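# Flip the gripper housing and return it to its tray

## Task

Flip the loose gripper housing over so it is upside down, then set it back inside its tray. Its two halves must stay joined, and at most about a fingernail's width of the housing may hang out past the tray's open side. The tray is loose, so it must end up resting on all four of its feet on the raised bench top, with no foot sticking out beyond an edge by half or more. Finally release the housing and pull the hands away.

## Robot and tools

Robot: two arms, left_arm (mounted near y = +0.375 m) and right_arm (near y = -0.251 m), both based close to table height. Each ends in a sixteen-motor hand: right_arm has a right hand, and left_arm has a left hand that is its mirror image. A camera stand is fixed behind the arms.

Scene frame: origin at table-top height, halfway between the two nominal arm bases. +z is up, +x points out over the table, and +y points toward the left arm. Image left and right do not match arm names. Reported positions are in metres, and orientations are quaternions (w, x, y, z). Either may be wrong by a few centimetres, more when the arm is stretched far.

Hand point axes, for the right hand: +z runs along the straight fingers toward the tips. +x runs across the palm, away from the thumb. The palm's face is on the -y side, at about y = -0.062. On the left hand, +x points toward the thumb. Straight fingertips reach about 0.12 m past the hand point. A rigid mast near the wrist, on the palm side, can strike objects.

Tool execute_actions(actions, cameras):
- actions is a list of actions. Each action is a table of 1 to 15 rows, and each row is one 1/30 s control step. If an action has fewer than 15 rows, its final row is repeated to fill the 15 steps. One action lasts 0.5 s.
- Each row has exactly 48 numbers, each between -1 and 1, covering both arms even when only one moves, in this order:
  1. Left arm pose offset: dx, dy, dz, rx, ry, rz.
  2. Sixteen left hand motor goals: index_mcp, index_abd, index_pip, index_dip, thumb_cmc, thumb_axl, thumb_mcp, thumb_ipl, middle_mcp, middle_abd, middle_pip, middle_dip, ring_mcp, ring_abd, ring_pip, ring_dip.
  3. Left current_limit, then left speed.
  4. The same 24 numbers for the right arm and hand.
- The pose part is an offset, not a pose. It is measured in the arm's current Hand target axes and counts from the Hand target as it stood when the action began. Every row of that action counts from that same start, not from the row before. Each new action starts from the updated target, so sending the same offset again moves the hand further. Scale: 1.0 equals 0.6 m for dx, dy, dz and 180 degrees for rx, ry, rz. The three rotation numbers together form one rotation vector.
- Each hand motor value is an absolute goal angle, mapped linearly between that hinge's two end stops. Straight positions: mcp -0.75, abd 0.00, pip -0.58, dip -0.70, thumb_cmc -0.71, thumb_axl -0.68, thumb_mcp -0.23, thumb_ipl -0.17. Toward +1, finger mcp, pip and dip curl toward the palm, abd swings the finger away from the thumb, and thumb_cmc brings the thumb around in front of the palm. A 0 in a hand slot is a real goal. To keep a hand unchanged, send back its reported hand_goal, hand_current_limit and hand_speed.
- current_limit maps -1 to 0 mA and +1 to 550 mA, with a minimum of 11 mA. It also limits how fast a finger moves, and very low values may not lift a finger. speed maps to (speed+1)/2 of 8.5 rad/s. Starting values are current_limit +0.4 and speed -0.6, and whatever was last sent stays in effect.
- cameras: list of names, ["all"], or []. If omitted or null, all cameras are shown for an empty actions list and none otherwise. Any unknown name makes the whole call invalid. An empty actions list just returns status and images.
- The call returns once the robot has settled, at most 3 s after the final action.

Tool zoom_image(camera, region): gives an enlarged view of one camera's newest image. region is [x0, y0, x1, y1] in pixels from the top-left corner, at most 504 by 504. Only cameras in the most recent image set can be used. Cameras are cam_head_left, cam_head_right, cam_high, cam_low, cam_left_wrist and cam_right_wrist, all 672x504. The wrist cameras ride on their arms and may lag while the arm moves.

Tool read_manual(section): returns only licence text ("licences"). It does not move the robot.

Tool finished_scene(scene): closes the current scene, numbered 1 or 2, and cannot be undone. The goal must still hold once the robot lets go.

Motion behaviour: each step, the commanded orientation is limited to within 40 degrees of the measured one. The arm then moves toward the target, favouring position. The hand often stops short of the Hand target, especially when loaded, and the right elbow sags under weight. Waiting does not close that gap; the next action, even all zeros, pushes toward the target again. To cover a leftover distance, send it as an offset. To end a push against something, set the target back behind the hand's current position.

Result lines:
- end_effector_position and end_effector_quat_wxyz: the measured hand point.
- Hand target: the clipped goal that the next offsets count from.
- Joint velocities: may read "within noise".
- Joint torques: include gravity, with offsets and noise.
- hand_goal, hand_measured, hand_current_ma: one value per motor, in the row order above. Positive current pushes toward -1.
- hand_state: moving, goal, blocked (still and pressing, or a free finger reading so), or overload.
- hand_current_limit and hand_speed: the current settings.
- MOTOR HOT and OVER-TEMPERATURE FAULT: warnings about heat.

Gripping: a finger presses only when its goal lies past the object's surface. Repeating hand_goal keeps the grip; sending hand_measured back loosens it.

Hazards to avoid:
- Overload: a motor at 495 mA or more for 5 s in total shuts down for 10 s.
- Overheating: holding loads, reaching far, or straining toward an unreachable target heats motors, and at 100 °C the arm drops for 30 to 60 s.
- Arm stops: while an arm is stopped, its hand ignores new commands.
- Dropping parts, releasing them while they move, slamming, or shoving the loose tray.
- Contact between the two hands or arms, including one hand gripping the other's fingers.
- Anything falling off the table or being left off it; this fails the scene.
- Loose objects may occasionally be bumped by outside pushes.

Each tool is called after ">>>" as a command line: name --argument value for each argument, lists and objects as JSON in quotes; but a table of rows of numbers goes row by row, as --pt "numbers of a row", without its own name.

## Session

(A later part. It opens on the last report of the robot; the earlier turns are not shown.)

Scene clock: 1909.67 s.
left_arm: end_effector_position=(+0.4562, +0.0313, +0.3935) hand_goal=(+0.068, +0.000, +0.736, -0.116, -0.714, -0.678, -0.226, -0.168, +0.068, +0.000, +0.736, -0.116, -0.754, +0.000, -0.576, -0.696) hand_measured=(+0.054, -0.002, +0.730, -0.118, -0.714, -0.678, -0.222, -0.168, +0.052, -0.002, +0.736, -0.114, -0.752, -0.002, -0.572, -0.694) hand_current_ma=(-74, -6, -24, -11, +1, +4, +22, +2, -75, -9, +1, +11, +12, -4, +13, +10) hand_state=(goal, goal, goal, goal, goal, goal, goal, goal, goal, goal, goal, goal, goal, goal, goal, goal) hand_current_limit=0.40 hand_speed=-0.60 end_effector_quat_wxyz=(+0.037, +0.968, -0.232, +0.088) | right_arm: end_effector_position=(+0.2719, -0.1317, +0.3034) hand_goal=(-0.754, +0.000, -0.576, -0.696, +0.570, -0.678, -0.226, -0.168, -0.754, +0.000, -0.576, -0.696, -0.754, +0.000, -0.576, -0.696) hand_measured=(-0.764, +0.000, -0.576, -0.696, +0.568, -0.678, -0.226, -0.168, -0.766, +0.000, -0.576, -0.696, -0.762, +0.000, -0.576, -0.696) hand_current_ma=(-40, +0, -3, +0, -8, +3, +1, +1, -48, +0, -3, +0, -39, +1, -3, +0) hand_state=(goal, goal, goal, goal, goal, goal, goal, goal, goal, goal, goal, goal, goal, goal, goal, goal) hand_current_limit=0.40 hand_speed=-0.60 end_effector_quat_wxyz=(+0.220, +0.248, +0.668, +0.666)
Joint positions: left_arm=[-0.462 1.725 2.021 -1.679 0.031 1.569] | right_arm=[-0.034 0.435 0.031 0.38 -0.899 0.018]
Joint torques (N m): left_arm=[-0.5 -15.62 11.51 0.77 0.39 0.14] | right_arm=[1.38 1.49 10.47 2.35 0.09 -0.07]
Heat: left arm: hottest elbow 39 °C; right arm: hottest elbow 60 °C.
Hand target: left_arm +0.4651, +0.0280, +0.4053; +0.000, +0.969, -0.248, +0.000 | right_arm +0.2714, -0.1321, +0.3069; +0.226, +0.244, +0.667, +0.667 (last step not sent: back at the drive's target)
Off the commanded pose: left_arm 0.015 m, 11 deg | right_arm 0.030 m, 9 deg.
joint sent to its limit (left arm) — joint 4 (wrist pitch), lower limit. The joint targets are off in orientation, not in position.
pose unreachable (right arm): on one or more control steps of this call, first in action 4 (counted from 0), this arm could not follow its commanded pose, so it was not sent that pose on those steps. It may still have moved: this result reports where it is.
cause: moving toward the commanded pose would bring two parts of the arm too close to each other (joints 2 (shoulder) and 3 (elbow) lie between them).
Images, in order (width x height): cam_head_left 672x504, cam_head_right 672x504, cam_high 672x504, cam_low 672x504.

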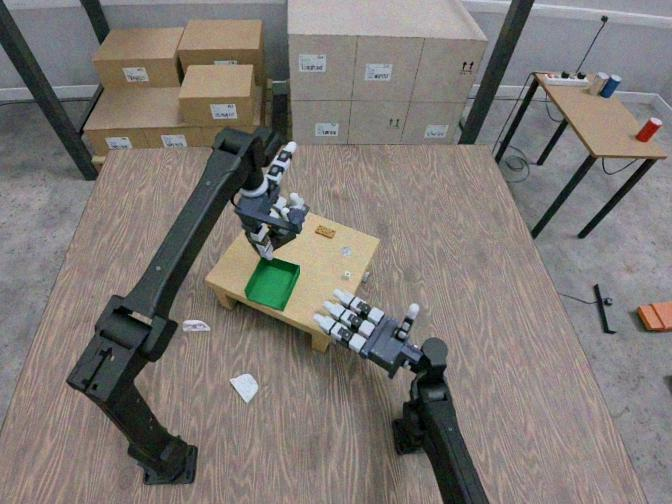

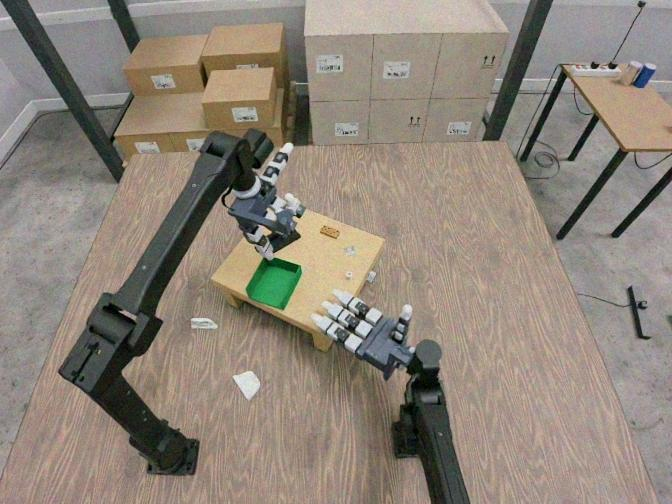

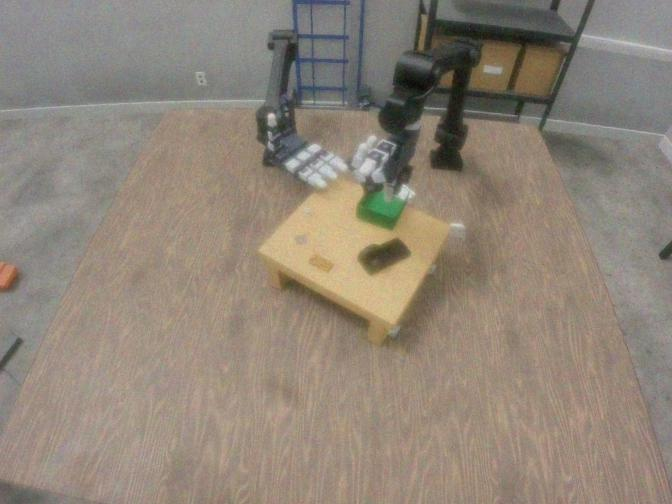

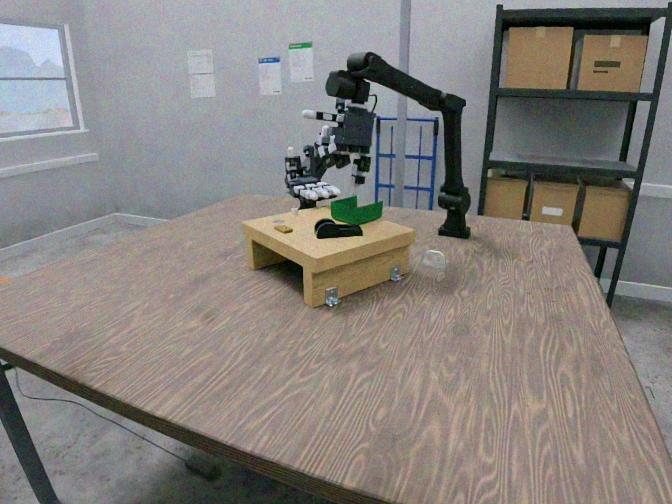

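>>> execute_actions --actions '[[[-0.0645,-0.0692,-0.025,0,0,0,0.068,0,0.737,-0.116,-0.714,-0.678,-0.226,-0.168,0.068,0,0.737,-0.116,-0.754,0,-0.576,-0.696,0.4,-0.6,0,0,0,0,0,0,-0.754,0,-0.576,-0.696,0.571,-0.678,-0.226,-0.168,-0.754,0,-0.576,-0.696,-0.754,0,-0.576,-0.696,0.4,-0.6]],[[-0.0645,-0.0692,-0.025,0,0,0,0.068,0,0.737,-0.116,-0.714,-0.678,-0.226,-0.168,0.068,0,0.737,-0.116,-0.754,0,-0.576,-0.696,0.4,-0.6,0.091,0.007,0.0693,0,0.0644,0,-0.754,0,-0.576,-0.696,0.571,-0.678,-0.226,-0.168,-0.754,0,-0.576,-0.696,-0.754,0,-0.576,-0.696,0.4,-0.6]],[[-0.0645,-0.0692,-0.025,0,0,0,0.068,0,0.737,-0.116,-0.714,-0.678,-0.226,-0.168,0.068,0,0.737,-0.116,-0.754,0,-0.576,-0.696,0.4,-0.6,0.075,0.007,0.0862,0,0.0644,0,-0.754,0,-0.576,-0.696,0.571,-0.678,-0.226,-0.168,-0.754,0,-0.576,-0.696,-0.754,0,-0.576,-0.696,0.4,-0.6]],[[-0.0645,-0.0692,-0.025,0,0,0,0.068,0,0.737,-0.116,-0.714,-0.678,-0.226,-0.168,0.068,0,0.737,-0.116,-0.754,0,-0.576,-0.696,0.4,-0.6,0.0518,0.007,0.0798,0,0.0644,0,-0.754,0,-0.576,-0.696,0.571,-0.678,-0.226,-0.168,-0.754,0,-0.576,-0.696,-0.754,0,-0.576,-0.696,0.4,-0.6]],[[0,0,0,0,0,0,0.068,0,0.737,-0.116,-0.714,-0.678,-0.226,-0.168,0.068,0,0.737,-0.116,-0.754,0,-0.576,-0.696,0.4,-0.6,0.0347,0.007,0.0887,0,0.0644,0,-0.754,0,-0.576,-0.696,0.571,-0.678,-0.226,-0.168,-0.754,0,-0.576,-0.696,-0.754,0,-0.576,-0.696,0.4,-0.6]],[[0,0,0,0,0,0,0.068,0,0.737,-0.116,-0.714,-0.678,-0.226,-0.168,0.068,0,0.737,-0.116,-0.754,0,-0.576,-0.696,0.4,-0.6,0.0192,0.007,0.0703,0,0.0644,0,-0.754,0,-0.576,-0.696,0.571,-0.678,-0.226,-0.168,-0.754,0,-0.576,-0.696,-0.754,0,-0.576,-0.696,0.4,-0.6]],[[0,0,0,0,0,0,0.068,0,0.737,-0.116,-0.714,-0.678,-0.226,-0.168,0.068,0,0.737,-0.116,-0.754,0,-0.576,-0.696,0.4,-0.6,0.0045,0.007,0.0728,0,0.0644,0,-0.754,0,-0.576,-0.696,0.571,-0.678,-0.226,-0.168,-0.754,0,-0.576,-0.696,-0.754,0,-0.576,-0.696,0.4,-0.6]]]' --cameras '["cam_head_left"]'

Scene clock: 2077.03 s.
left_arm: end_effector_position=(+0.4140, +0.2502, +0.4620) hand_goal=(+0.068, +0.000, +0.736, -0.116, -0.714, -0.678, -0.226, -0.168, +0.068, +0.000, +0.736, -0.116, -0.754, +0.000, -0.576, -0.696) hand_measured=(+0.054, -0.002, +0.732, -0.118, -0.714, -0.678, -0.222, -0.168, +0.052, -0.002, +0.736, -0.114, -0.754, +0.000, -0.574, -0.694) hand_current_ma=(-71, -6, -20, -10, +0, +4, +22, +2, -75, -9, +1, +11, +3, -4, +9, +10) hand_state=(goal, goal, goal, goal, goal, goal, goal, goal, goal, goal, goal, goal, goal, goal, goal, goal) hand_current_limit=0.40 hand_speed=-0.60 end_effector_quat_wxyz=(+0.009, +0.961, -0.224, +0.159) | right_arm: end_effector_position=(+0.1689, +0.1823, +0.3207) hand_goal=(-0.754, +0.000, -0.576, -0.696, +0.570, -0.678, -0.226, -0.168, -0.754, +0.000, -0.576, -0.696, -0.754, +0.000, -0.576, -0.696) hand_measured=(-0.762, +0.000, -0.578, -0.696, +0.568, -0.678, -0.226, -0.168, -0.766, +0.000, -0.576, -0.696, -0.764, +0.000, -0.576, -0.696) hand_current_ma=(-36, -3, -4, +0, -7, +3, +0, +1, -50, -3, -3, +0, -41, -3, -3, +0) hand_state=(goal, goal, goal, goal, goal, goal, goal, goal, goal, goal, goal, goal, goal, goal, goal, goal) hand_current_limit=0.40 hand_speed=-0.60 end_effector_quat_wxyz=(-0.204, -0.160, +0.690, +0.676)
Joint positions: left_arm=[-0.049 1.412 1.832 -1.679 0.072 1.961] | right_arm=[0.853 1.426 0.531 0.884 -1.207 0.055]
Joint torques (N m): left_arm=[-1.08 -12.22 7.73 0.96 0.07 0.11] | right_arm=[1.26 -6.77 11.02 3.37 -0.35 0.17]
Heat: left arm: hottest elbow 49 °C; right arm: hottest elbow 57 °C.
Hand target: left_arm +0.4090, +0.2480, +0.4653; +0.000, +0.969, -0.248, -0.001 | right_arm +0.1715, +0.1906, +0.3372; -0.195, -0.180, +0.677, +0.687
Off the commanded pose: left_arm 0.006 m, 19 deg | right_arm 0.019 m, 3 deg.
joint sent to its limit (left arm) — joint 4 (wrist pitch), lower limit. The joint targets are off in orientation, not in position.
Images, in order (width x height): cam_head_left 672x504.

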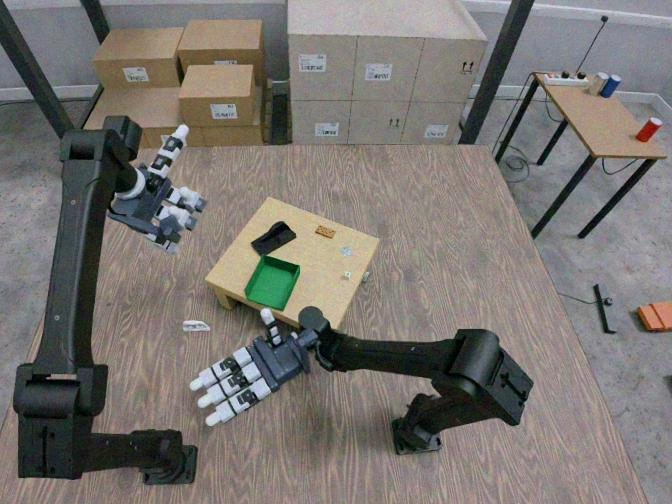

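>>> execute_actions --actions '[[[0,0,0,0,0,0,0.068,0,0.737,-0.116,-0.714,-0.678,-0.226,-0.168,0.068,0,0.737,-0.116,-0.754,0,-0.576,-0.696,0.4,-0.6,0,0.007,0.0443,0,0.0644,0,-0.754,0,-0.576,-0.696,0.571,-0.678,-0.226,-0.168,-0.754,0,-0.576,-0.696,-0.754,0,-0.576,-0.696,0.4,-0.6]],[[0,0,0,0,0,0,0.068,0,0.737,-0.116,-0.714,-0.678,-0.226,-0.168,0.068,0,0.737,-0.116,-0.754,0,-0.576,-0.696,0.4,-0.6,-0.0092,0.007,0.0432,0,0.0644,0,-0.754,0,-0.576,-0.696,0.571,-0.678,-0.226,-0.168,-0.754,0,-0.576,-0.696,-0.754,0,-0.576,-0.696,0.4,-0.6]],[[0,0,0,0,0,0,0.068,0,0.737,-0.116,-0.714,-0.678,-0.226,-0.168,0.068,0,0.737,-0.116,-0.754,0,-0.576,-0.696,0.4,-0.6,0,0,0,0,0,0.1167,-0.754,0,-0.576,-0.696,0.571,-0.678,-0.226,-0.168,-0.754,0,-0.576,-0.696,-0.754,0,-0.576,-0.696,0.4,-0.6]],[[0,0,0,0,0,0,0.068,0,0.737,-0.116,-0.714,-0.678,-0.226,-0.168,0.068,0,0.737,-0.116,-0.754,0,-0.576,-0.696,0.4,-0.6,0,0,0,0,0,0.1167,-0.754,0,-0.576,-0.696,0.571,-0.678,-0.226,-0.168,-0.754,0,-0.576,-0.696,-0.754,0,-0.576,-0.696,0.4,-0.6]],[[0,0,0,0,0,0,0.068,0,0.737,-0.116,-0.714,-0.678,-0.226,-0.168,0.068,0,0.737,-0.116,-0.754,0,-0.576,-0.696,0.4,-0.6,0,0,0,0,0,0.1167,-0.754,0,-0.576,-0.696,0.571,-0.678,-0.226,-0.168,-0.754,0,-0.576,-0.696,-0.754,0,-0.576,-0.696,0.4,-0.6]],[[0,0,0,0,0,0,0.068,0,0.737,-0.116,-0.714,-0.678,-0.226,-0.168,0.068,0,0.737,-0.116,-0.754,0,-0.576,-0.696,0.4,-0.6,0,0,0,0,0,0.1167,-0.754,0,-0.576,-0.696,0.571,-0.678,-0.226,-0.168,-0.754,0,-0.576,-0.696,-0.754,0,-0.576,-0.696,0.4,-0.6]]]' --cameras '["cam_head_left", "cam_right_wrist", "cam_left_wrist"]'

Scene clock: 2094.27 s.
left_arm: end_effector_position=(+0.4140, +0.2502, +0.4620) hand_goal=(+0.068, +0.000, +0.736, -0.116, -0.714, -0.678, -0.226, -0.168, +0.068, +0.000, +0.736, -0.116, -0.754, +0.000, -0.576, -0.696) hand_measured=(+0.054, -0.002, +0.732, -0.118, -0.714, -0.678, -0.222, -0.168, +0.052, -0.002, +0.736, -0.114, -0.754, +0.000, -0.574, -0.694) hand_current_ma=(-71, -6, -20, -10, +0, +4, +22, +2, -75, -9, +1, +11, +3, -4, +9, +10) hand_state=(goal, goal, goal, goal, goal, goal, goal, goal, goal, goal, goal, goal, goal, goal, goal, goal) hand_current_limit=0.40 hand_speed=-0.60 end_effector_quat_wxyz=(+0.009, +0.961, -0.224, +0.159) | right_arm: end_effector_position=(+0.1424, +0.2283, +0.3189) hand_goal=(-0.754, +0.000, -0.576, -0.696, +0.570, -0.678, -0.226, -0.168, -0.754, +0.000, -0.576, -0.696, -0.754, +0.000, -0.576, -0.696) hand_measured=(-0.758, -0.002, -0.578, -0.696, +0.562, -0.678, -0.226, -0.168, -0.758, -0.002, -0.576, -0.696, -0.756, -0.002, -0.576, -0.696) hand_current_ma=(-12, -5, -4, +0, -37, +3, +0, +1, -15, -6, -3, +0, -12, -5, -3, +0) hand_state=(goal, goal, goal, goal, goal, goal, goal, goal, goal, goal, goal, goal, goal, goal, goal, goal) hand_current_limit=0.40 hand_speed=-0.60 end_effector_quat_wxyz=(+0.664, -0.201, -0.680, -0.239)
Joint positions: left_arm=[-0.049 1.412 1.832 -1.679 0.072 1.961] | right_arm=[0.917 1.25 0.806 0.002 -1.56 1.072]
Joint torques (N m): left_arm=[-1.2 -12.34 7.82 0.94 0.06 0.13] | right_arm=[1.08 -8.64 13.98 1.25 -0.86 -0.01]
Heat: left arm: hottest elbow 45 °C; right arm: hottest elbow 56 °C.
Hand target: left_arm +0.4090, +0.2480, +0.4653; +0.000, +0.969, -0.248, -0.001 | right_arm +0.1447, +0.2363, +0.3466; +0.669, -0.184, -0.674, -0.254
Off the commanded pose: left_arm 0.006 m, 19 deg | right_arm 0.029 m, 3 deg.
joint sent to its limit (left arm) — joint 4 (wrist pitch), lower limit. The joint targets are off in orientation, not in position.
joint sent to its limit (right arm) — joint 5 (wrist yaw), lower limit. The joint targets still meet the commanded pose.
camera_calibration:
cam_left_wrist: T_world_to_cam=[[-0.397463, 0.899991, -0.178995, -0.0124956], [0.382174, 0.339699, 0.859388, -0.689809], [0.834246, 0.273167, -0.478971, -0.0702724], [0, 0, 0, 1]] pos_world=[0.317285, 0.264769, 0.556918]
cam_right_wrist: T_world_to_cam=[[0.405739, 0.540271, -0.737213, 0.0880725], [0.273335, -0.8414, -0.46619, 0.258155], [-0.87216, -0.0123546, -0.489064, 0.406095], [0, 0, 0, 1]] pos_world=[0.247883, 0.174646, 0.383884]
Images, in order (width x height): cam_head_left 672x504, cam_left_wrist 672x504, cam_right_wrist 672x504.

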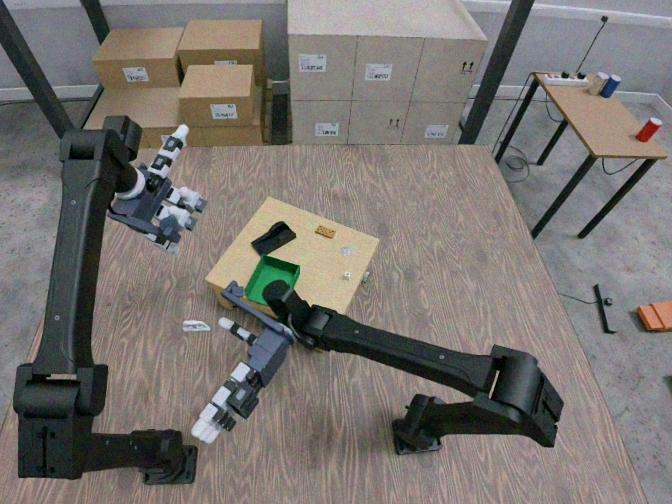

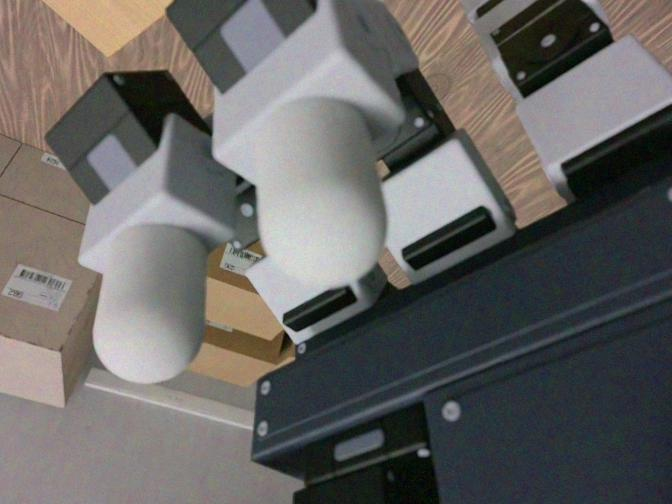

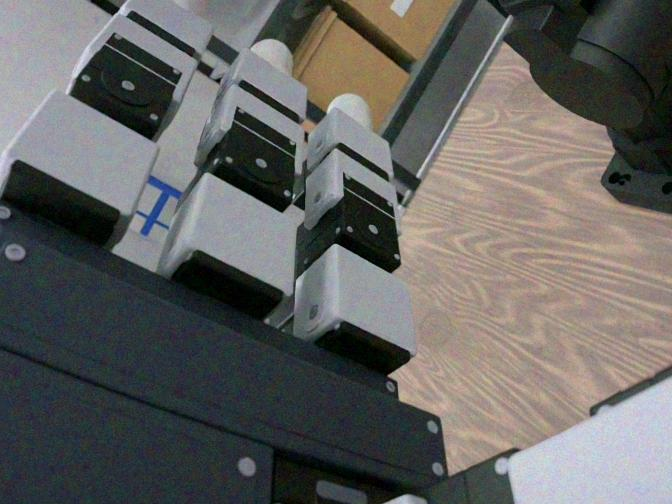

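>>> execute_actions --actions '[[[0,0,0,0,0,0,0.068,0,0.737,-0.116,-0.714,-0.678,-0.226,-0.168,0.068,0,0.737,-0.116,-0.754,0,-0.576,-0.696,0.4,-0.6,0,0,0,0,0,0.1167,0.274,0,-0.576,-0.696,0.571,-0.678,-0.393,-0.168,0.274,0,-0.576,-0.696,-0.754,0,-0.576,-0.696,0.4,-0.6]],[[0,0,0,0,0,0,0.068,0,0.737,-0.116,-0.714,-0.678,-0.226,-0.168,0.068,0,0.737,-0.116,-0.754,0,-0.576,-0.696,0.4,-0.6,0,0,0,0,0,0.1167,0.274,0,-0.576,-0.696,0.571,-0.678,-0.393,-0.168,0.274,0,-0.576,-0.696,-0.754,0,-0.576,-0.696,0.4,-0.6]],[[0,0,0,0,0,0,0.068,0,0.737,-0.116,-0.714,-0.678,-0.226,-0.168,0.068,0,0.737,-0.116,-0.754,0,-0.576,-0.696,0.4,-0.6,0,0,0,0,0,0.1167,0.274,0,-0.576,-0.696,0.571,-0.678,-0.393,-0.168,0.274,0,-0.576,-0.696,-0.754,0,-0.576,-0.696,0.4,-0.6]],[[0,0,0,0,0,0,0.068,0,0.737,-0.116,-0.714,-0.678,-0.226,-0.168,0.068,0,0.737,-0.116,-0.754,0,-0.576,-0.696,0.4,-0.6,0,0,0,0,0,0.1167,0.274,0,-0.576,-0.696,0.571,-0.678,-0.393,-0.168,0.274,0,-0.576,-0.696,-0.754,0,-0.576,-0.696,0.4,-0.6]]]' --cameras '["cam_head_left", "cam_head_right", "cam_right_wrist", "cam_low"]'

Scene clock: 2108.33 s.
left_arm: end_effector_position=(+0.4140, +0.2502, +0.4620) hand_goal=(+0.068, +0.000, +0.736, -0.116, -0.714, -0.678, -0.226, -0.168, +0.068, +0.000, +0.736, -0.116, -0.754, +0.000, -0.576, -0.696) hand_measured=(+0.054, -0.002, +0.732, -0.118, -0.714, -0.678, -0.222, -0.168, +0.052, -0.002, +0.736, -0.114, -0.754, +0.000, -0.574, -0.694) hand_current_ma=(-71, -6, -20, -10, +0, +4, +22, +2, -75, -9, +1, +11, +3, -4, +9, +10) hand_state=(goal, goal, goal, goal, goal, goal, goal, goal, goal, goal, goal, goal, goal, goal, goal, goal) hand_current_limit=0.40 hand_speed=-0.60 end_effector_quat_wxyz=(+0.009, +0.961, -0.224, +0.159) | right_arm: end_effector_position=(+0.1405, +0.2259, +0.3272) hand_goal=(+0.274, +0.000, -0.576, -0.696, +0.570, -0.678, -0.394, -0.168, +0.274, +0.000, -0.576, -0.696, -0.754, +0.000, -0.576, -0.696) hand_measured=(+0.276, -0.002, -0.578, -0.696, +0.564, -0.678, -0.392, -0.168, +0.276, -0.002, -0.576, -0.696, -0.746, -0.002, -0.576, -0.696) hand_current_ma=(+4, -5, -4, +0, -20, +3, +13, +1, +5, -6, -3, +0, +31, -6, -1, +0) hand_state=(goal, goal, goal, goal, goal, goal, goal, goal, goal, goal, goal, goal, goal, goal, goal, goal) hand_current_limit=0.40 hand_speed=-0.60 end_effector_quat_wxyz=(+0.653, -0.603, -0.376, +0.264)
Joint positions: left_arm=[-0.049 1.412 1.832 -1.679 0.072 1.961] | right_arm=[0.917 1.467 1.311 -0.802 -1.56 2.011]
Joint torques (N m): left_arm=[-1.32 -12.34 7.8 0.87 0.09 0.12] | right_arm=[1.55 -11.22 14.91 0.75 -1.27 0.13]
Heat: left arm: hottest elbow 44 °C; right arm: hottest elbow 59 °C.
Hand target: left_arm +0.4090, +0.2480, +0.4653; +0.000, +0.969, -0.248, -0.001 | right_arm +0.1447, +0.2363, +0.3466; +0.667, -0.588, -0.377, +0.259
Off the commanded pose: left_arm 0.006 m, 19 deg | right_arm 0.022 m, 2 deg.
joint sent to its limit (left arm) — joint 4 (wrist pitch), lower limit. The joint targets are off in orientation, not in position.
joint sent to its limit (right arm) — joint 5 (wrist yaw), lower limit. The joint targets still meet the commanded pose.
camera_calibration:
cam_right_wrist: T_world_to_cam=[[-0.376077, -0.535086, -0.756471, 0.455268], [0.265792, -0.844393, 0.46514, -0.0424308], [-0.887649, -0.0261356, 0.459778, 0.103193], [0, 0, 0, 1]] pos_world=[0.274092, 0.210476, 0.316688]
Images, in order (width x height): cam_head_left 672x504, cam_head_right 672x504, cam_low 672x504, cam_right_wrist 672x504.

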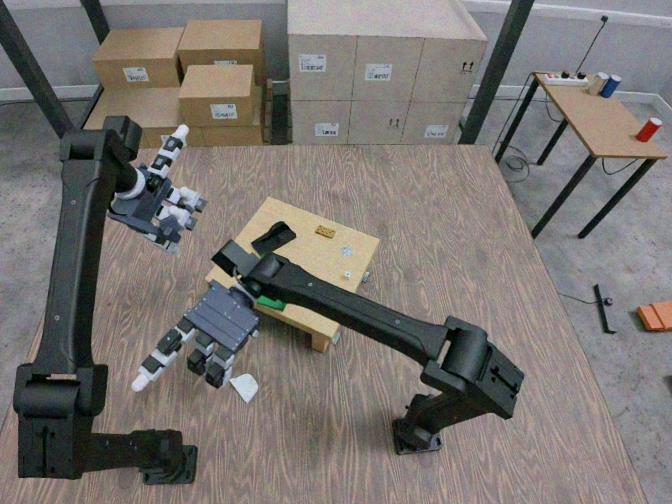

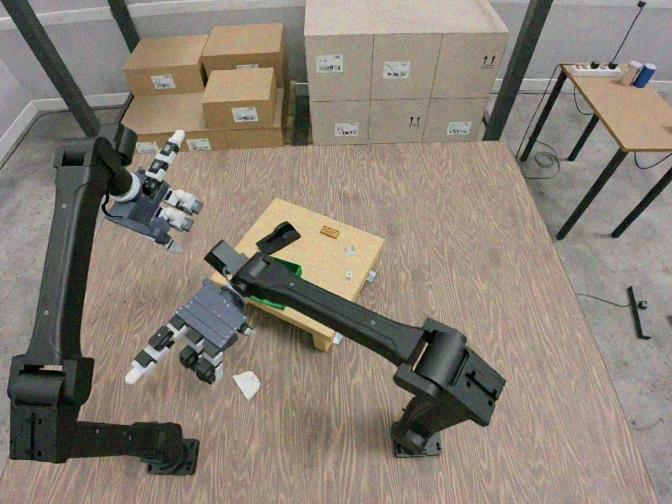

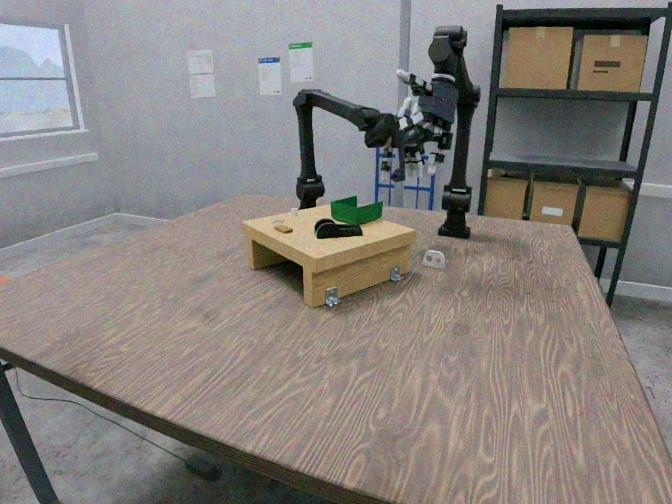

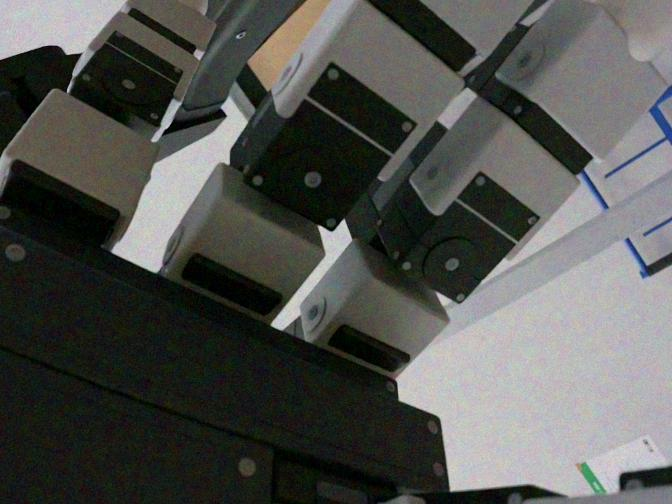

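>>> execute_actions --actions '[[[0,0,0,0,0,0,0.068,0,0.737,-0.116,-0.714,-0.678,-0.226,-0.168,0.068,0,0.737,-0.116,-0.754,0,-0.576,-0.696,0.4,-0.6,-0.0151,0.0735,0.0076,0,0,0,0.274,0,-0.576,-0.696,0.571,-0.678,-0.393,-0.168,0.274,0,-0.576,-0.696,-0.754,0,-0.576,-0.696,0.4,-0.6]],[[0,0,0,0,0,0,0.068,0,0.737,-0.116,-0.714,-0.678,-0.226,-0.168,0.068,0,0.737,-0.116,-0.754,0,-0.576,-0.696,0.4,-0.6,-0.0151,0.0735,0.0076,0,0,0,0.274,0,-0.576,-0.696,0.571,-0.678,-0.393,-0.168,0.274,0,-0.576,-0.696,-0.754,0,-0.576,-0.696,0.4,-0.6]],[[0,0,0,0,0,0,0.068,0,0.737,-0.116,-0.714,-0.678,-0.226,-0.168,0.068,0,0.737,-0.116,-0.754,0,-0.576,-0.696,0.4,-0.6,-0.0151,0.0735,0.0076,0,0,0,0.274,0,-0.576,-0.696,0.571,-0.678,-0.393,-0.168,0.274,0,-0.576,-0.696,-0.754,0,-0.576,-0.696,0.4,-0.6]],[[0,0,0,0,0,0,0.068,0,0.737,-0.116,-0.714,-0.678,-0.226,-0.168,0.068,0,0.737,-0.116,-0.754,0,-0.576,-0.696,0.4,-0.6,-0.0151,0.0735,0.0076,0,0,0,0.274,0,-0.576,-0.696,0.571,-0.678,-0.393,-0.168,0.274,0,-0.576,-0.696,-0.754,0,-0.576,-0.696,0.4,-0.6]]]' --cameras '["cam_head_left", "cam_head_right", "cam_high", "cam_low"]'

>>> zoom_image --camera "cam_head_left" --region '[140, 280, 290, 420]'

>>> zoom_image --camera "cam_head_right" --region '[140, 280, 290, 420]'

>>> zoom_image --camera "cam_high" --region '[360, 90, 480, 190]'

Scene clock: 2137.27 s.
left_arm: end_effector_position=(+0.4140, +0.2502, +0.4620) hand_goal=(+0.068, +0.000, +0.736, -0.116, -0.714, -0.678, -0.226, -0.168, +0.068, +0.000, +0.736, -0.116, -0.754, +0.000, -0.576, -0.696) hand_measured=(+0.054, -0.002, +0.732, -0.118, -0.714, -0.678, -0.222, -0.168, +0.052, -0.002, +0.736, -0.114, -0.754, +0.000, -0.574, -0.694) hand_current_ma=(-71, -6, -20, -10, +0, +4, +22, +2, -75, -9, +1, +11, +3, -4, +9, +10) hand_state=(goal, goal, goal, goal, goal, goal, goal, goal, goal, goal, goal, goal, goal, goal, goal, goal) hand_current_limit=0.40 hand_speed=-0.60 end_effector_quat_wxyz=(+0.009, +0.961, -0.224, +0.159) | right_arm: end_effector_position=(+0.1266, +0.2422, +0.1661) hand_goal=(+0.274, +0.000, -0.576, -0.696, +0.570, -0.678, -0.394, -0.168, +0.274, +0.000, -0.576, -0.696, -0.754, +0.000, -0.576, -0.696) hand_measured=(+0.276, -0.002, -0.578, -0.696, +0.566, -0.678, -0.392, -0.168, +0.276, -0.002, -0.576, -0.696, -0.746, -0.002, -0.576, -0.696) hand_current_ma=(+5, -5, -4, +0, -13, +3, +13, +1, +6, -6, -3, +0, +34, -6, +0, +0) hand_state=(goal, goal, goal, goal, goal, goal, goal, goal, goal, goal, goal, goal, goal, goal, goal, goal) hand_current_limit=0.40 hand_speed=-0.60 end_effector_quat_wxyz=(+0.644, -0.597, -0.385, +0.284)
Joint positions: left_arm=[-0.049 1.412 1.832 -1.679 0.072 1.961] | right_arm=[0.962 1.675 1.125 -0.596 -1.56 1.839]
Joint torques (N m): left_arm=[-1.14 -12.28 7.83 0.94 0.07 0.11] | right_arm=[0.79 -13.33 8.84 2.1 -1.39 -0.21]
Heat: left arm: hottest elbow 42 °C; right arm: hottest elbow 62 °C.
Hand target: left_arm +0.4090, +0.2480, +0.4653; +0.000, +0.969, -0.248, -0.001 | right_arm +0.1263, +0.2494, +0.1671; +0.667, -0.588, -0.377, +0.259
Off the commanded pose: left_arm 0.006 m, 19 deg | right_arm 0.007 m, 4 deg.
joint sent to its limit (left arm) — joint 4 (wrist pitch), lower limit. The joint targets are off in orientation, not in position.
joint sent to its limit (right arm) — joint 5 (wrist yaw), lower limit. The joint targets are off in orientation, not in position.
Images, in order (width x height): cam_head_left 672x504, cam_head_right 672x504, cam_high 672x504, cam_low 672x504.

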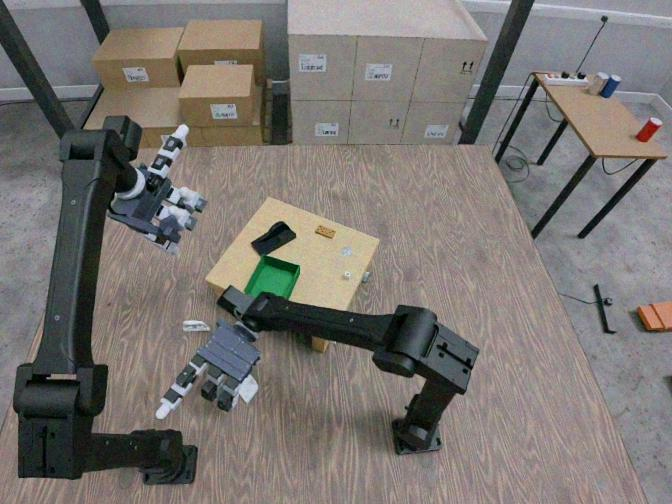

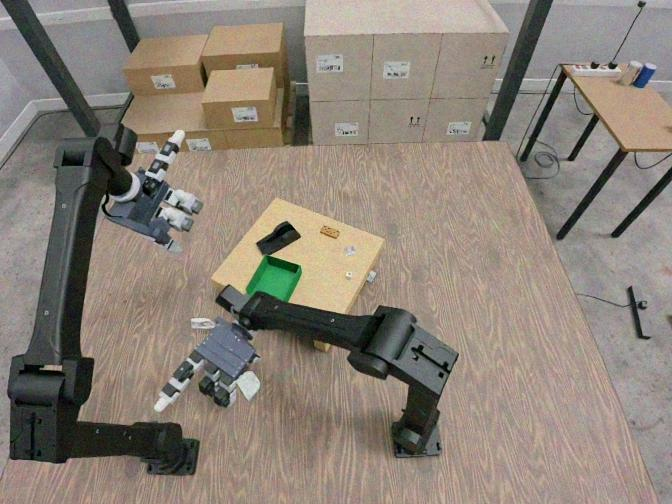

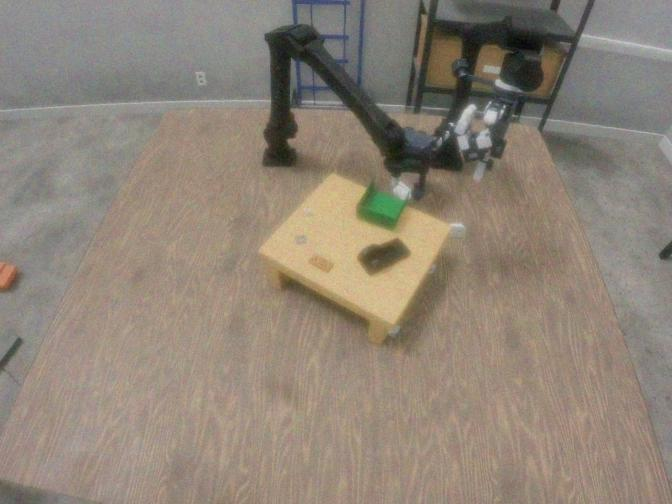

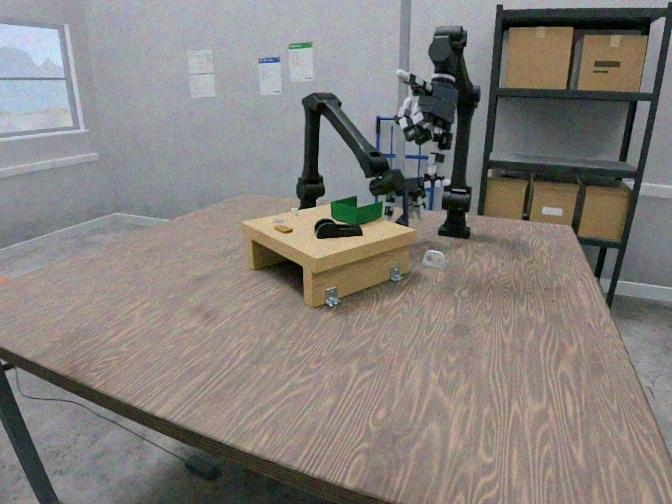

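Scaled by 3.360 from the camera's 672x504 image, which has a finer 960x720 frame.

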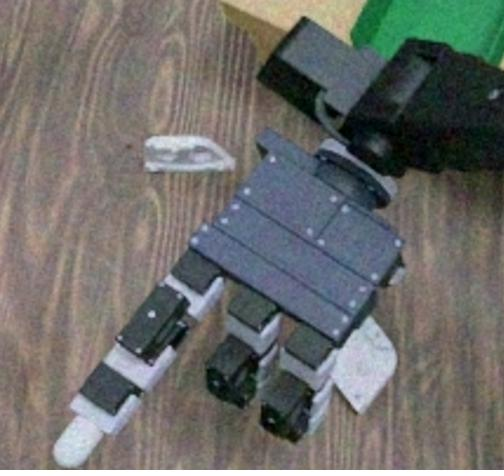

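Scaled by 3.360 from the camera's 672x504 image, which has a finer 960x720 frame.

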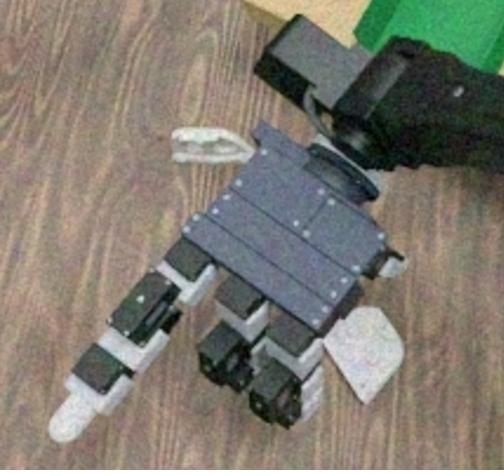

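Scaled by 4.200 from the camera's 672x504 image, which has a finer 960x720 frame.

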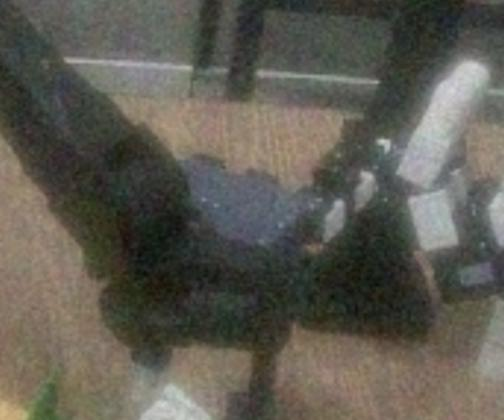

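>>> execute_actions --actions '[[[0,0,0,0,0,0,0.068,0,0.737,-0.116,-0.714,-0.678,-0.226,-0.168,0.068,0,0.737,-0.116,-0.754,0,-0.576,-0.696,0.4,-0.6,-0.0158,0.0393,-0.0036,0,0,0,0.274,0,-0.576,-0.696,0.571,-0.678,-0.393,-0.168,0.274,0,-0.576,-0.696,-0.754,0,-0.576,-0.696,0.4,-0.6]],[[0,0,0,0,0,0,0.068,0,0.737,-0.116,-0.714,-0.678,-0.226,-0.168,0.068,0,0.737,-0.116,-0.754,0,-0.576,-0.696,0.4,-0.6,-0.0158,0.0393,-0.0036,0,0,0,0.274,0,-0.576,-0.696,0.571,-0.678,-0.393,-0.168,0.274,0,-0.576,-0.696,-0.754,0,-0.576,-0.696,0.4,-0.6]]]' --cameras '["cam_head_left", "cam_head_right", "cam_right_wrist", "cam_low"]'

>>> zoom_image --camera "cam_head_left" --region '[180, 310, 280, 420]'

>>> zoom_image --camera "cam_head_right" --region '[180, 310, 280, 420]'

>>> zoom_image --camera "cam_low" --region '[370, 150, 470, 250]'

Scene clock: 2157.30 s.
left_arm: end_effector_position=(+0.4140, +0.2502, +0.4620) hand_goal=(+0.068, +0.000, +0.736, -0.116, -0.714, -0.678, -0.226, -0.168, +0.068, +0.000, +0.736, -0.116, -0.754, +0.000, -0.576, -0.696) hand_measured=(+0.054, -0.002, +0.732, -0.118, -0.714, -0.678, -0.222, -0.168, +0.052, -0.002, +0.736, -0.114, -0.754, +0.000, -0.574, -0.694) hand_current_ma=(-71, -6, -20, -10, +0, +4, +22, +2, -75, -9, +1, +11, +3, -4, +9, +10) hand_state=(goal, goal, goal, goal, goal, goal, goal, goal, goal, goal, goal, goal, goal, goal, goal, goal) hand_current_limit=0.40 hand_speed=-0.60 end_effector_quat_wxyz=(+0.009, +0.961, -0.224, +0.159) | right_arm: end_effector_position=(+0.1219, +0.2351, +0.1195) hand_goal=(+0.274, +0.000, -0.576, -0.696, +0.570, -0.678, -0.394, -0.168, +0.274, +0.000, -0.576, -0.696, -0.754, +0.000, -0.576, -0.696) hand_measured=(+0.276, -0.002, -0.578, -0.696, +0.566, -0.678, -0.392, -0.168, +0.276, -0.002, -0.576, -0.696, -0.746, -0.002, -0.576, -0.696) hand_current_ma=(+5, -5, -4, +0, -13, +3, +13, +1, +6, -6, -3, +0, +34, -6, +0, +0) hand_state=(goal, goal, goal, goal, goal, goal, goal, goal, goal, goal, goal, goal, goal, goal, goal, goal) hand_current_limit=0.40 hand_speed=-0.60 end_effector_quat_wxyz=(+0.645, -0.595, -0.388, +0.281)
Joint positions: left_arm=[-0.049 1.412 1.832 -1.679 0.072 1.961] | right_arm=[0.962 1.732 1.059 -0.518 -1.56 1.785]
Joint torques (N m): left_arm=[-1.38 -12.57 7.76 0.92 0.08 0.13] | right_arm=[1.26 -12.98 7.79 2.13 -1.44 -0.18]
Heat: left arm: hottest elbow 41 °C; right arm: hottest elbow 59 °C.
Hand target: left_arm +0.4090, +0.2480, +0.4653; +0.000, +0.969, -0.248, -0.001 | right_arm +0.1234, +0.2401, +0.1168; +0.667, -0.588, -0.377, +0.259
Off the commanded pose: left_arm 0.006 m, 19 deg | right_arm 0.006 m, 4 deg.
joint sent to its limit (left arm) — joint 4 (wrist pitch), lower limit. The joint targets are off in orientation, not in position.
joint sent to its limit (right arm) — joint 5 (wrist yaw), lower limit. The joint targets are off in orientation, not in position.
camera_calibration:
cam_right_wrist: T_world_to_cam=[[-0.353129, -0.556987, -0.751709, 0.297907], [0.306005, -0.828042, 0.469795, 0.0575059], [-0.884116, -0.0641284, 0.462846, 0.190623], [0, 0, 0, 1]] pos_world=[0.256135, 0.225772, 0.108694]
Images, in order (width x height): cam_head_left 672x504, cam_head_right 672x504, cam_low 672x504, cam_right_wrist 672x504.

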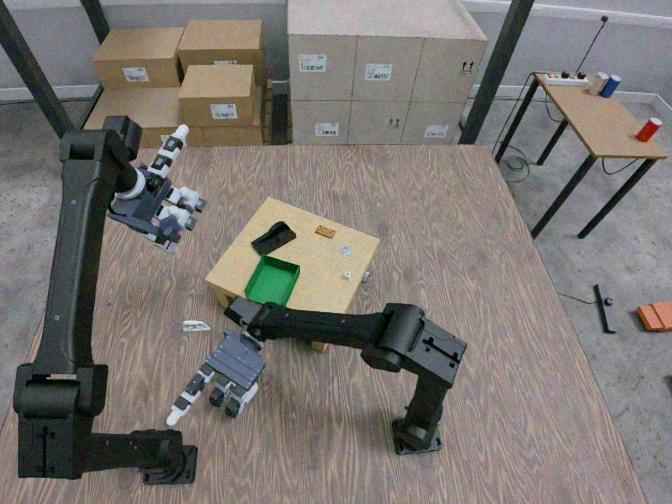

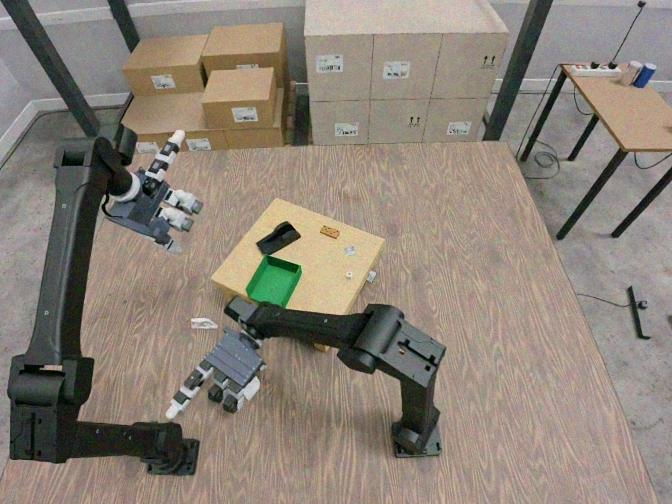

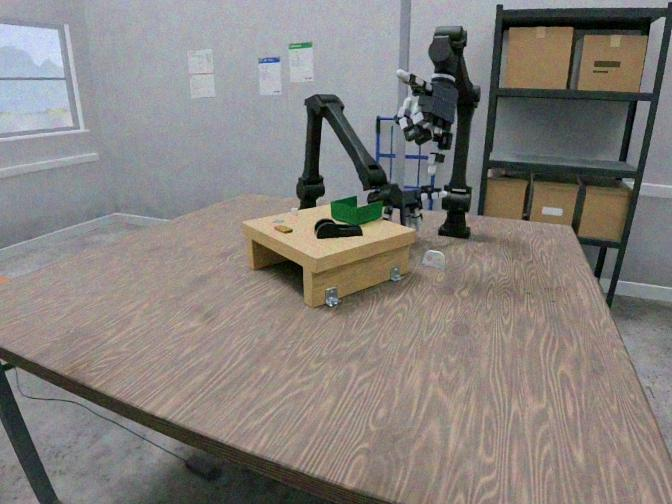

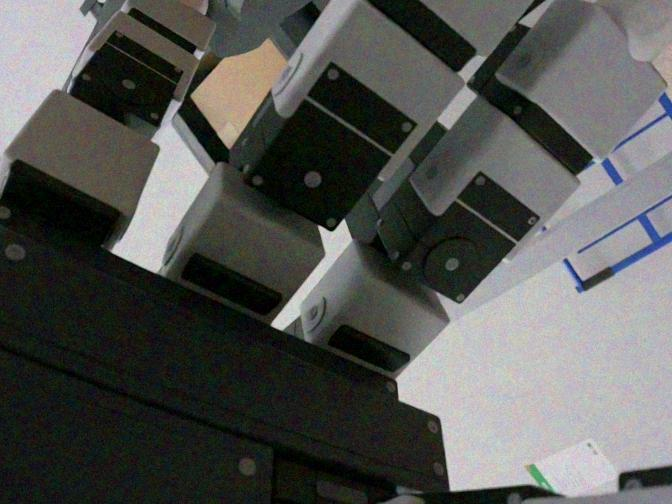

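Scaled by 4.582 from the camera's 672x504 image, which has a finer 960x720 frame.

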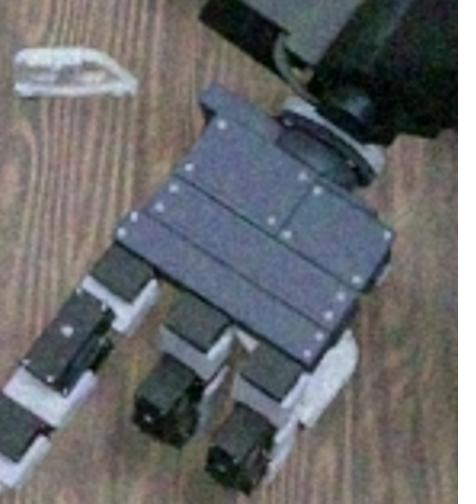

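Scaled by 4.582 from the camera's 672x504 image, which has a finer 960x720 frame.

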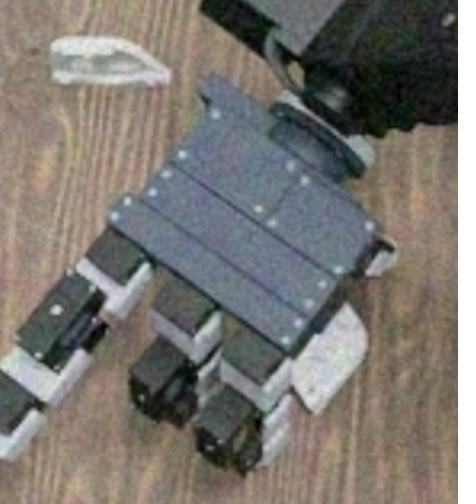

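Scaled by 5.040 from the camera's 672x504 image, which has a finer 960x720 frame.

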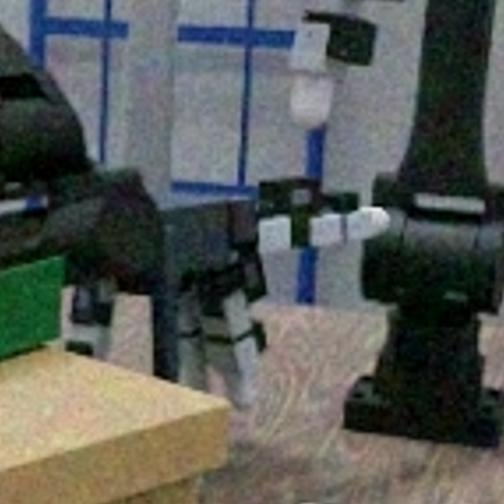

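>>> execute_actions --actions '[[[0,0,0,0,0,0,0.068,0,0.737,-0.116,-0.714,-0.678,-0.226,-0.168,0.068,0,0.737,-0.116,-0.754,0,-0.576,-0.696,0.4,-0.6,-0.014,0.0163,-0.006,0,0,0,0.274,0,-0.576,-0.696,0.571,-0.678,-0.393,-0.168,0.274,0,-0.576,-0.696,-0.754,0,-0.576,-0.696,0.4,-0.6]],[[0,0,0,0,0,0,0.068,0,0.737,-0.116,-0.714,-0.678,-0.226,-0.168,0.068,0,0.737,-0.116,-0.754,0,-0.576,-0.696,0.4,-0.6,-0.003,0.0132,0,0,0,0,0.274,0,-0.576,-0.696,0.571,-0.678,-0.393,-0.168,0.274,0,-0.576,-0.696,-0.754,0,-0.576,-0.696,0.4,-0.6]]]' --cameras '["cam_low", "cam_head_right"]'

>>> zoom_image --camera "cam_low" --region '[370, 170, 450, 250]'

Scene clock: 2195.73 s.
left_arm: end_effector_position=(+0.4140, +0.2502, +0.4620) hand_goal=(+0.068, +0.000, +0.736, -0.116, -0.714, -0.678, -0.226, -0.168, +0.068, +0.000, +0.736, -0.116, -0.754, +0.000, -0.576, -0.696) hand_measured=(+0.054, -0.002, +0.732, -0.118, -0.714, -0.678, -0.222, -0.168, +0.052, -0.002, +0.736, -0.114, -0.754, +0.000, -0.574, -0.694) hand_current_ma=(-71, -6, -20, -10, +0, +4, +22, +2, -75, -9, +1, +11, +3, -4, +9, +10) hand_state=(goal, goal, goal, goal, goal, goal, goal, goal, goal, goal, goal, goal, goal, goal, goal, goal) hand_current_limit=0.40 hand_speed=-0.60 end_effector_quat_wxyz=(+0.009, +0.961, -0.224, +0.159) | right_arm: end_effector_position=(+0.1187, +0.2302, +0.1031) hand_goal=(+0.274, +0.000, -0.576, -0.696, +0.570, -0.678, -0.394, -0.168, +0.274, +0.000, -0.576, -0.696, -0.754, +0.000, -0.576, -0.696) hand_measured=(+0.276, -0.002, -0.578, -0.696, +0.566, -0.678, -0.392, -0.168, +0.276, -0.002, -0.576, -0.696, -0.746, -0.002, -0.576, -0.696) hand_current_ma=(+5, -5, -4, +0, -13, +3, +13, +1, +6, -6, -3, +0, +34, -6, +0, +0) hand_state=(goal, goal, goal, goal, goal, goal, goal, goal, goal, goal, goal, goal, goal, goal, goal, goal) hand_current_limit=0.40 hand_speed=-0.60 end_effector_quat_wxyz=(+0.646, -0.593, -0.391, +0.278)
Joint positions: left_arm=[-0.049 1.412 1.832 -1.679 0.072 1.961] | right_arm=[0.962 1.747 1.027 -0.478 -1.56 1.767]
Joint torques (N m): left_arm=[-1.61 -12.4 7.79 0.98 0.06 0.11] | right_arm=[1.08 -12.22 7.15 1.95 -1.4 -0.16]
Heat: left arm: hottest elbow 41 °C; right arm: hottest elbow 55 °C.
Hand target: left_arm +0.4090, +0.2480, +0.4653; +0.000, +0.969, -0.248, -0.001 | right_arm +0.1221, +0.2332, +0.0974; +0.667, -0.588, -0.377, +0.259
Off the commanded pose: left_arm 0.006 m, 19 deg | right_arm 0.007 m, 4 deg.
joint sent to its limit (left arm) — joint 4 (wrist pitch), lower limit. The joint targets are off in orientation, not in position.
joint sent to its limit (right arm) — joint 5 (wrist yaw), lower limit. The joint targets are off in orientation, not in position.
Images, in order (width x height): cam_head_right 672x504, cam_low 672x504.

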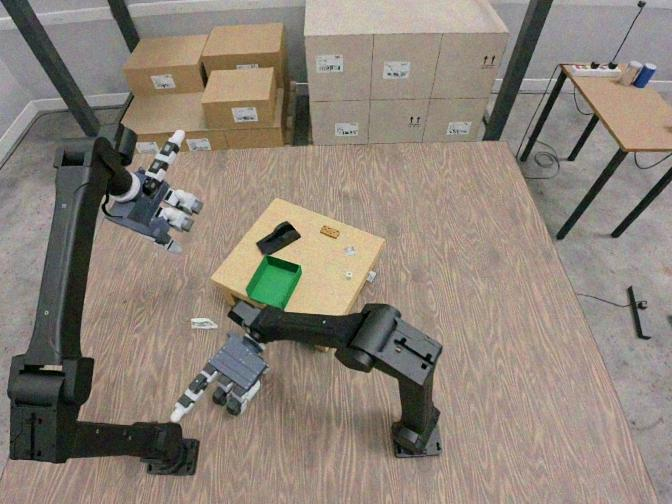

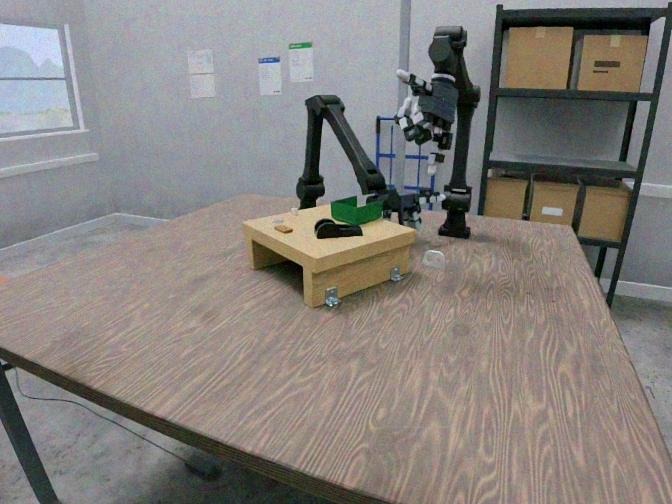

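Scaled by 6.300 from the camera's 672x504 image, which has a finer 960x720 frame.

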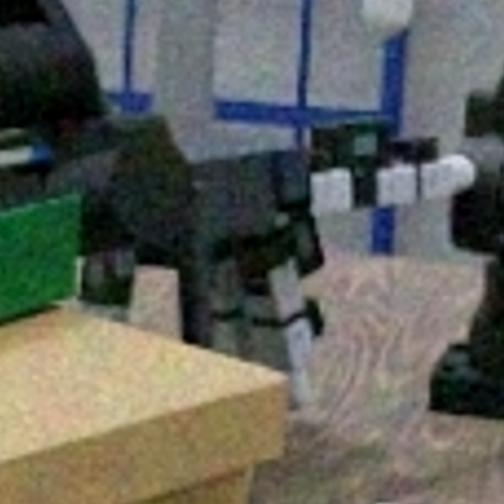

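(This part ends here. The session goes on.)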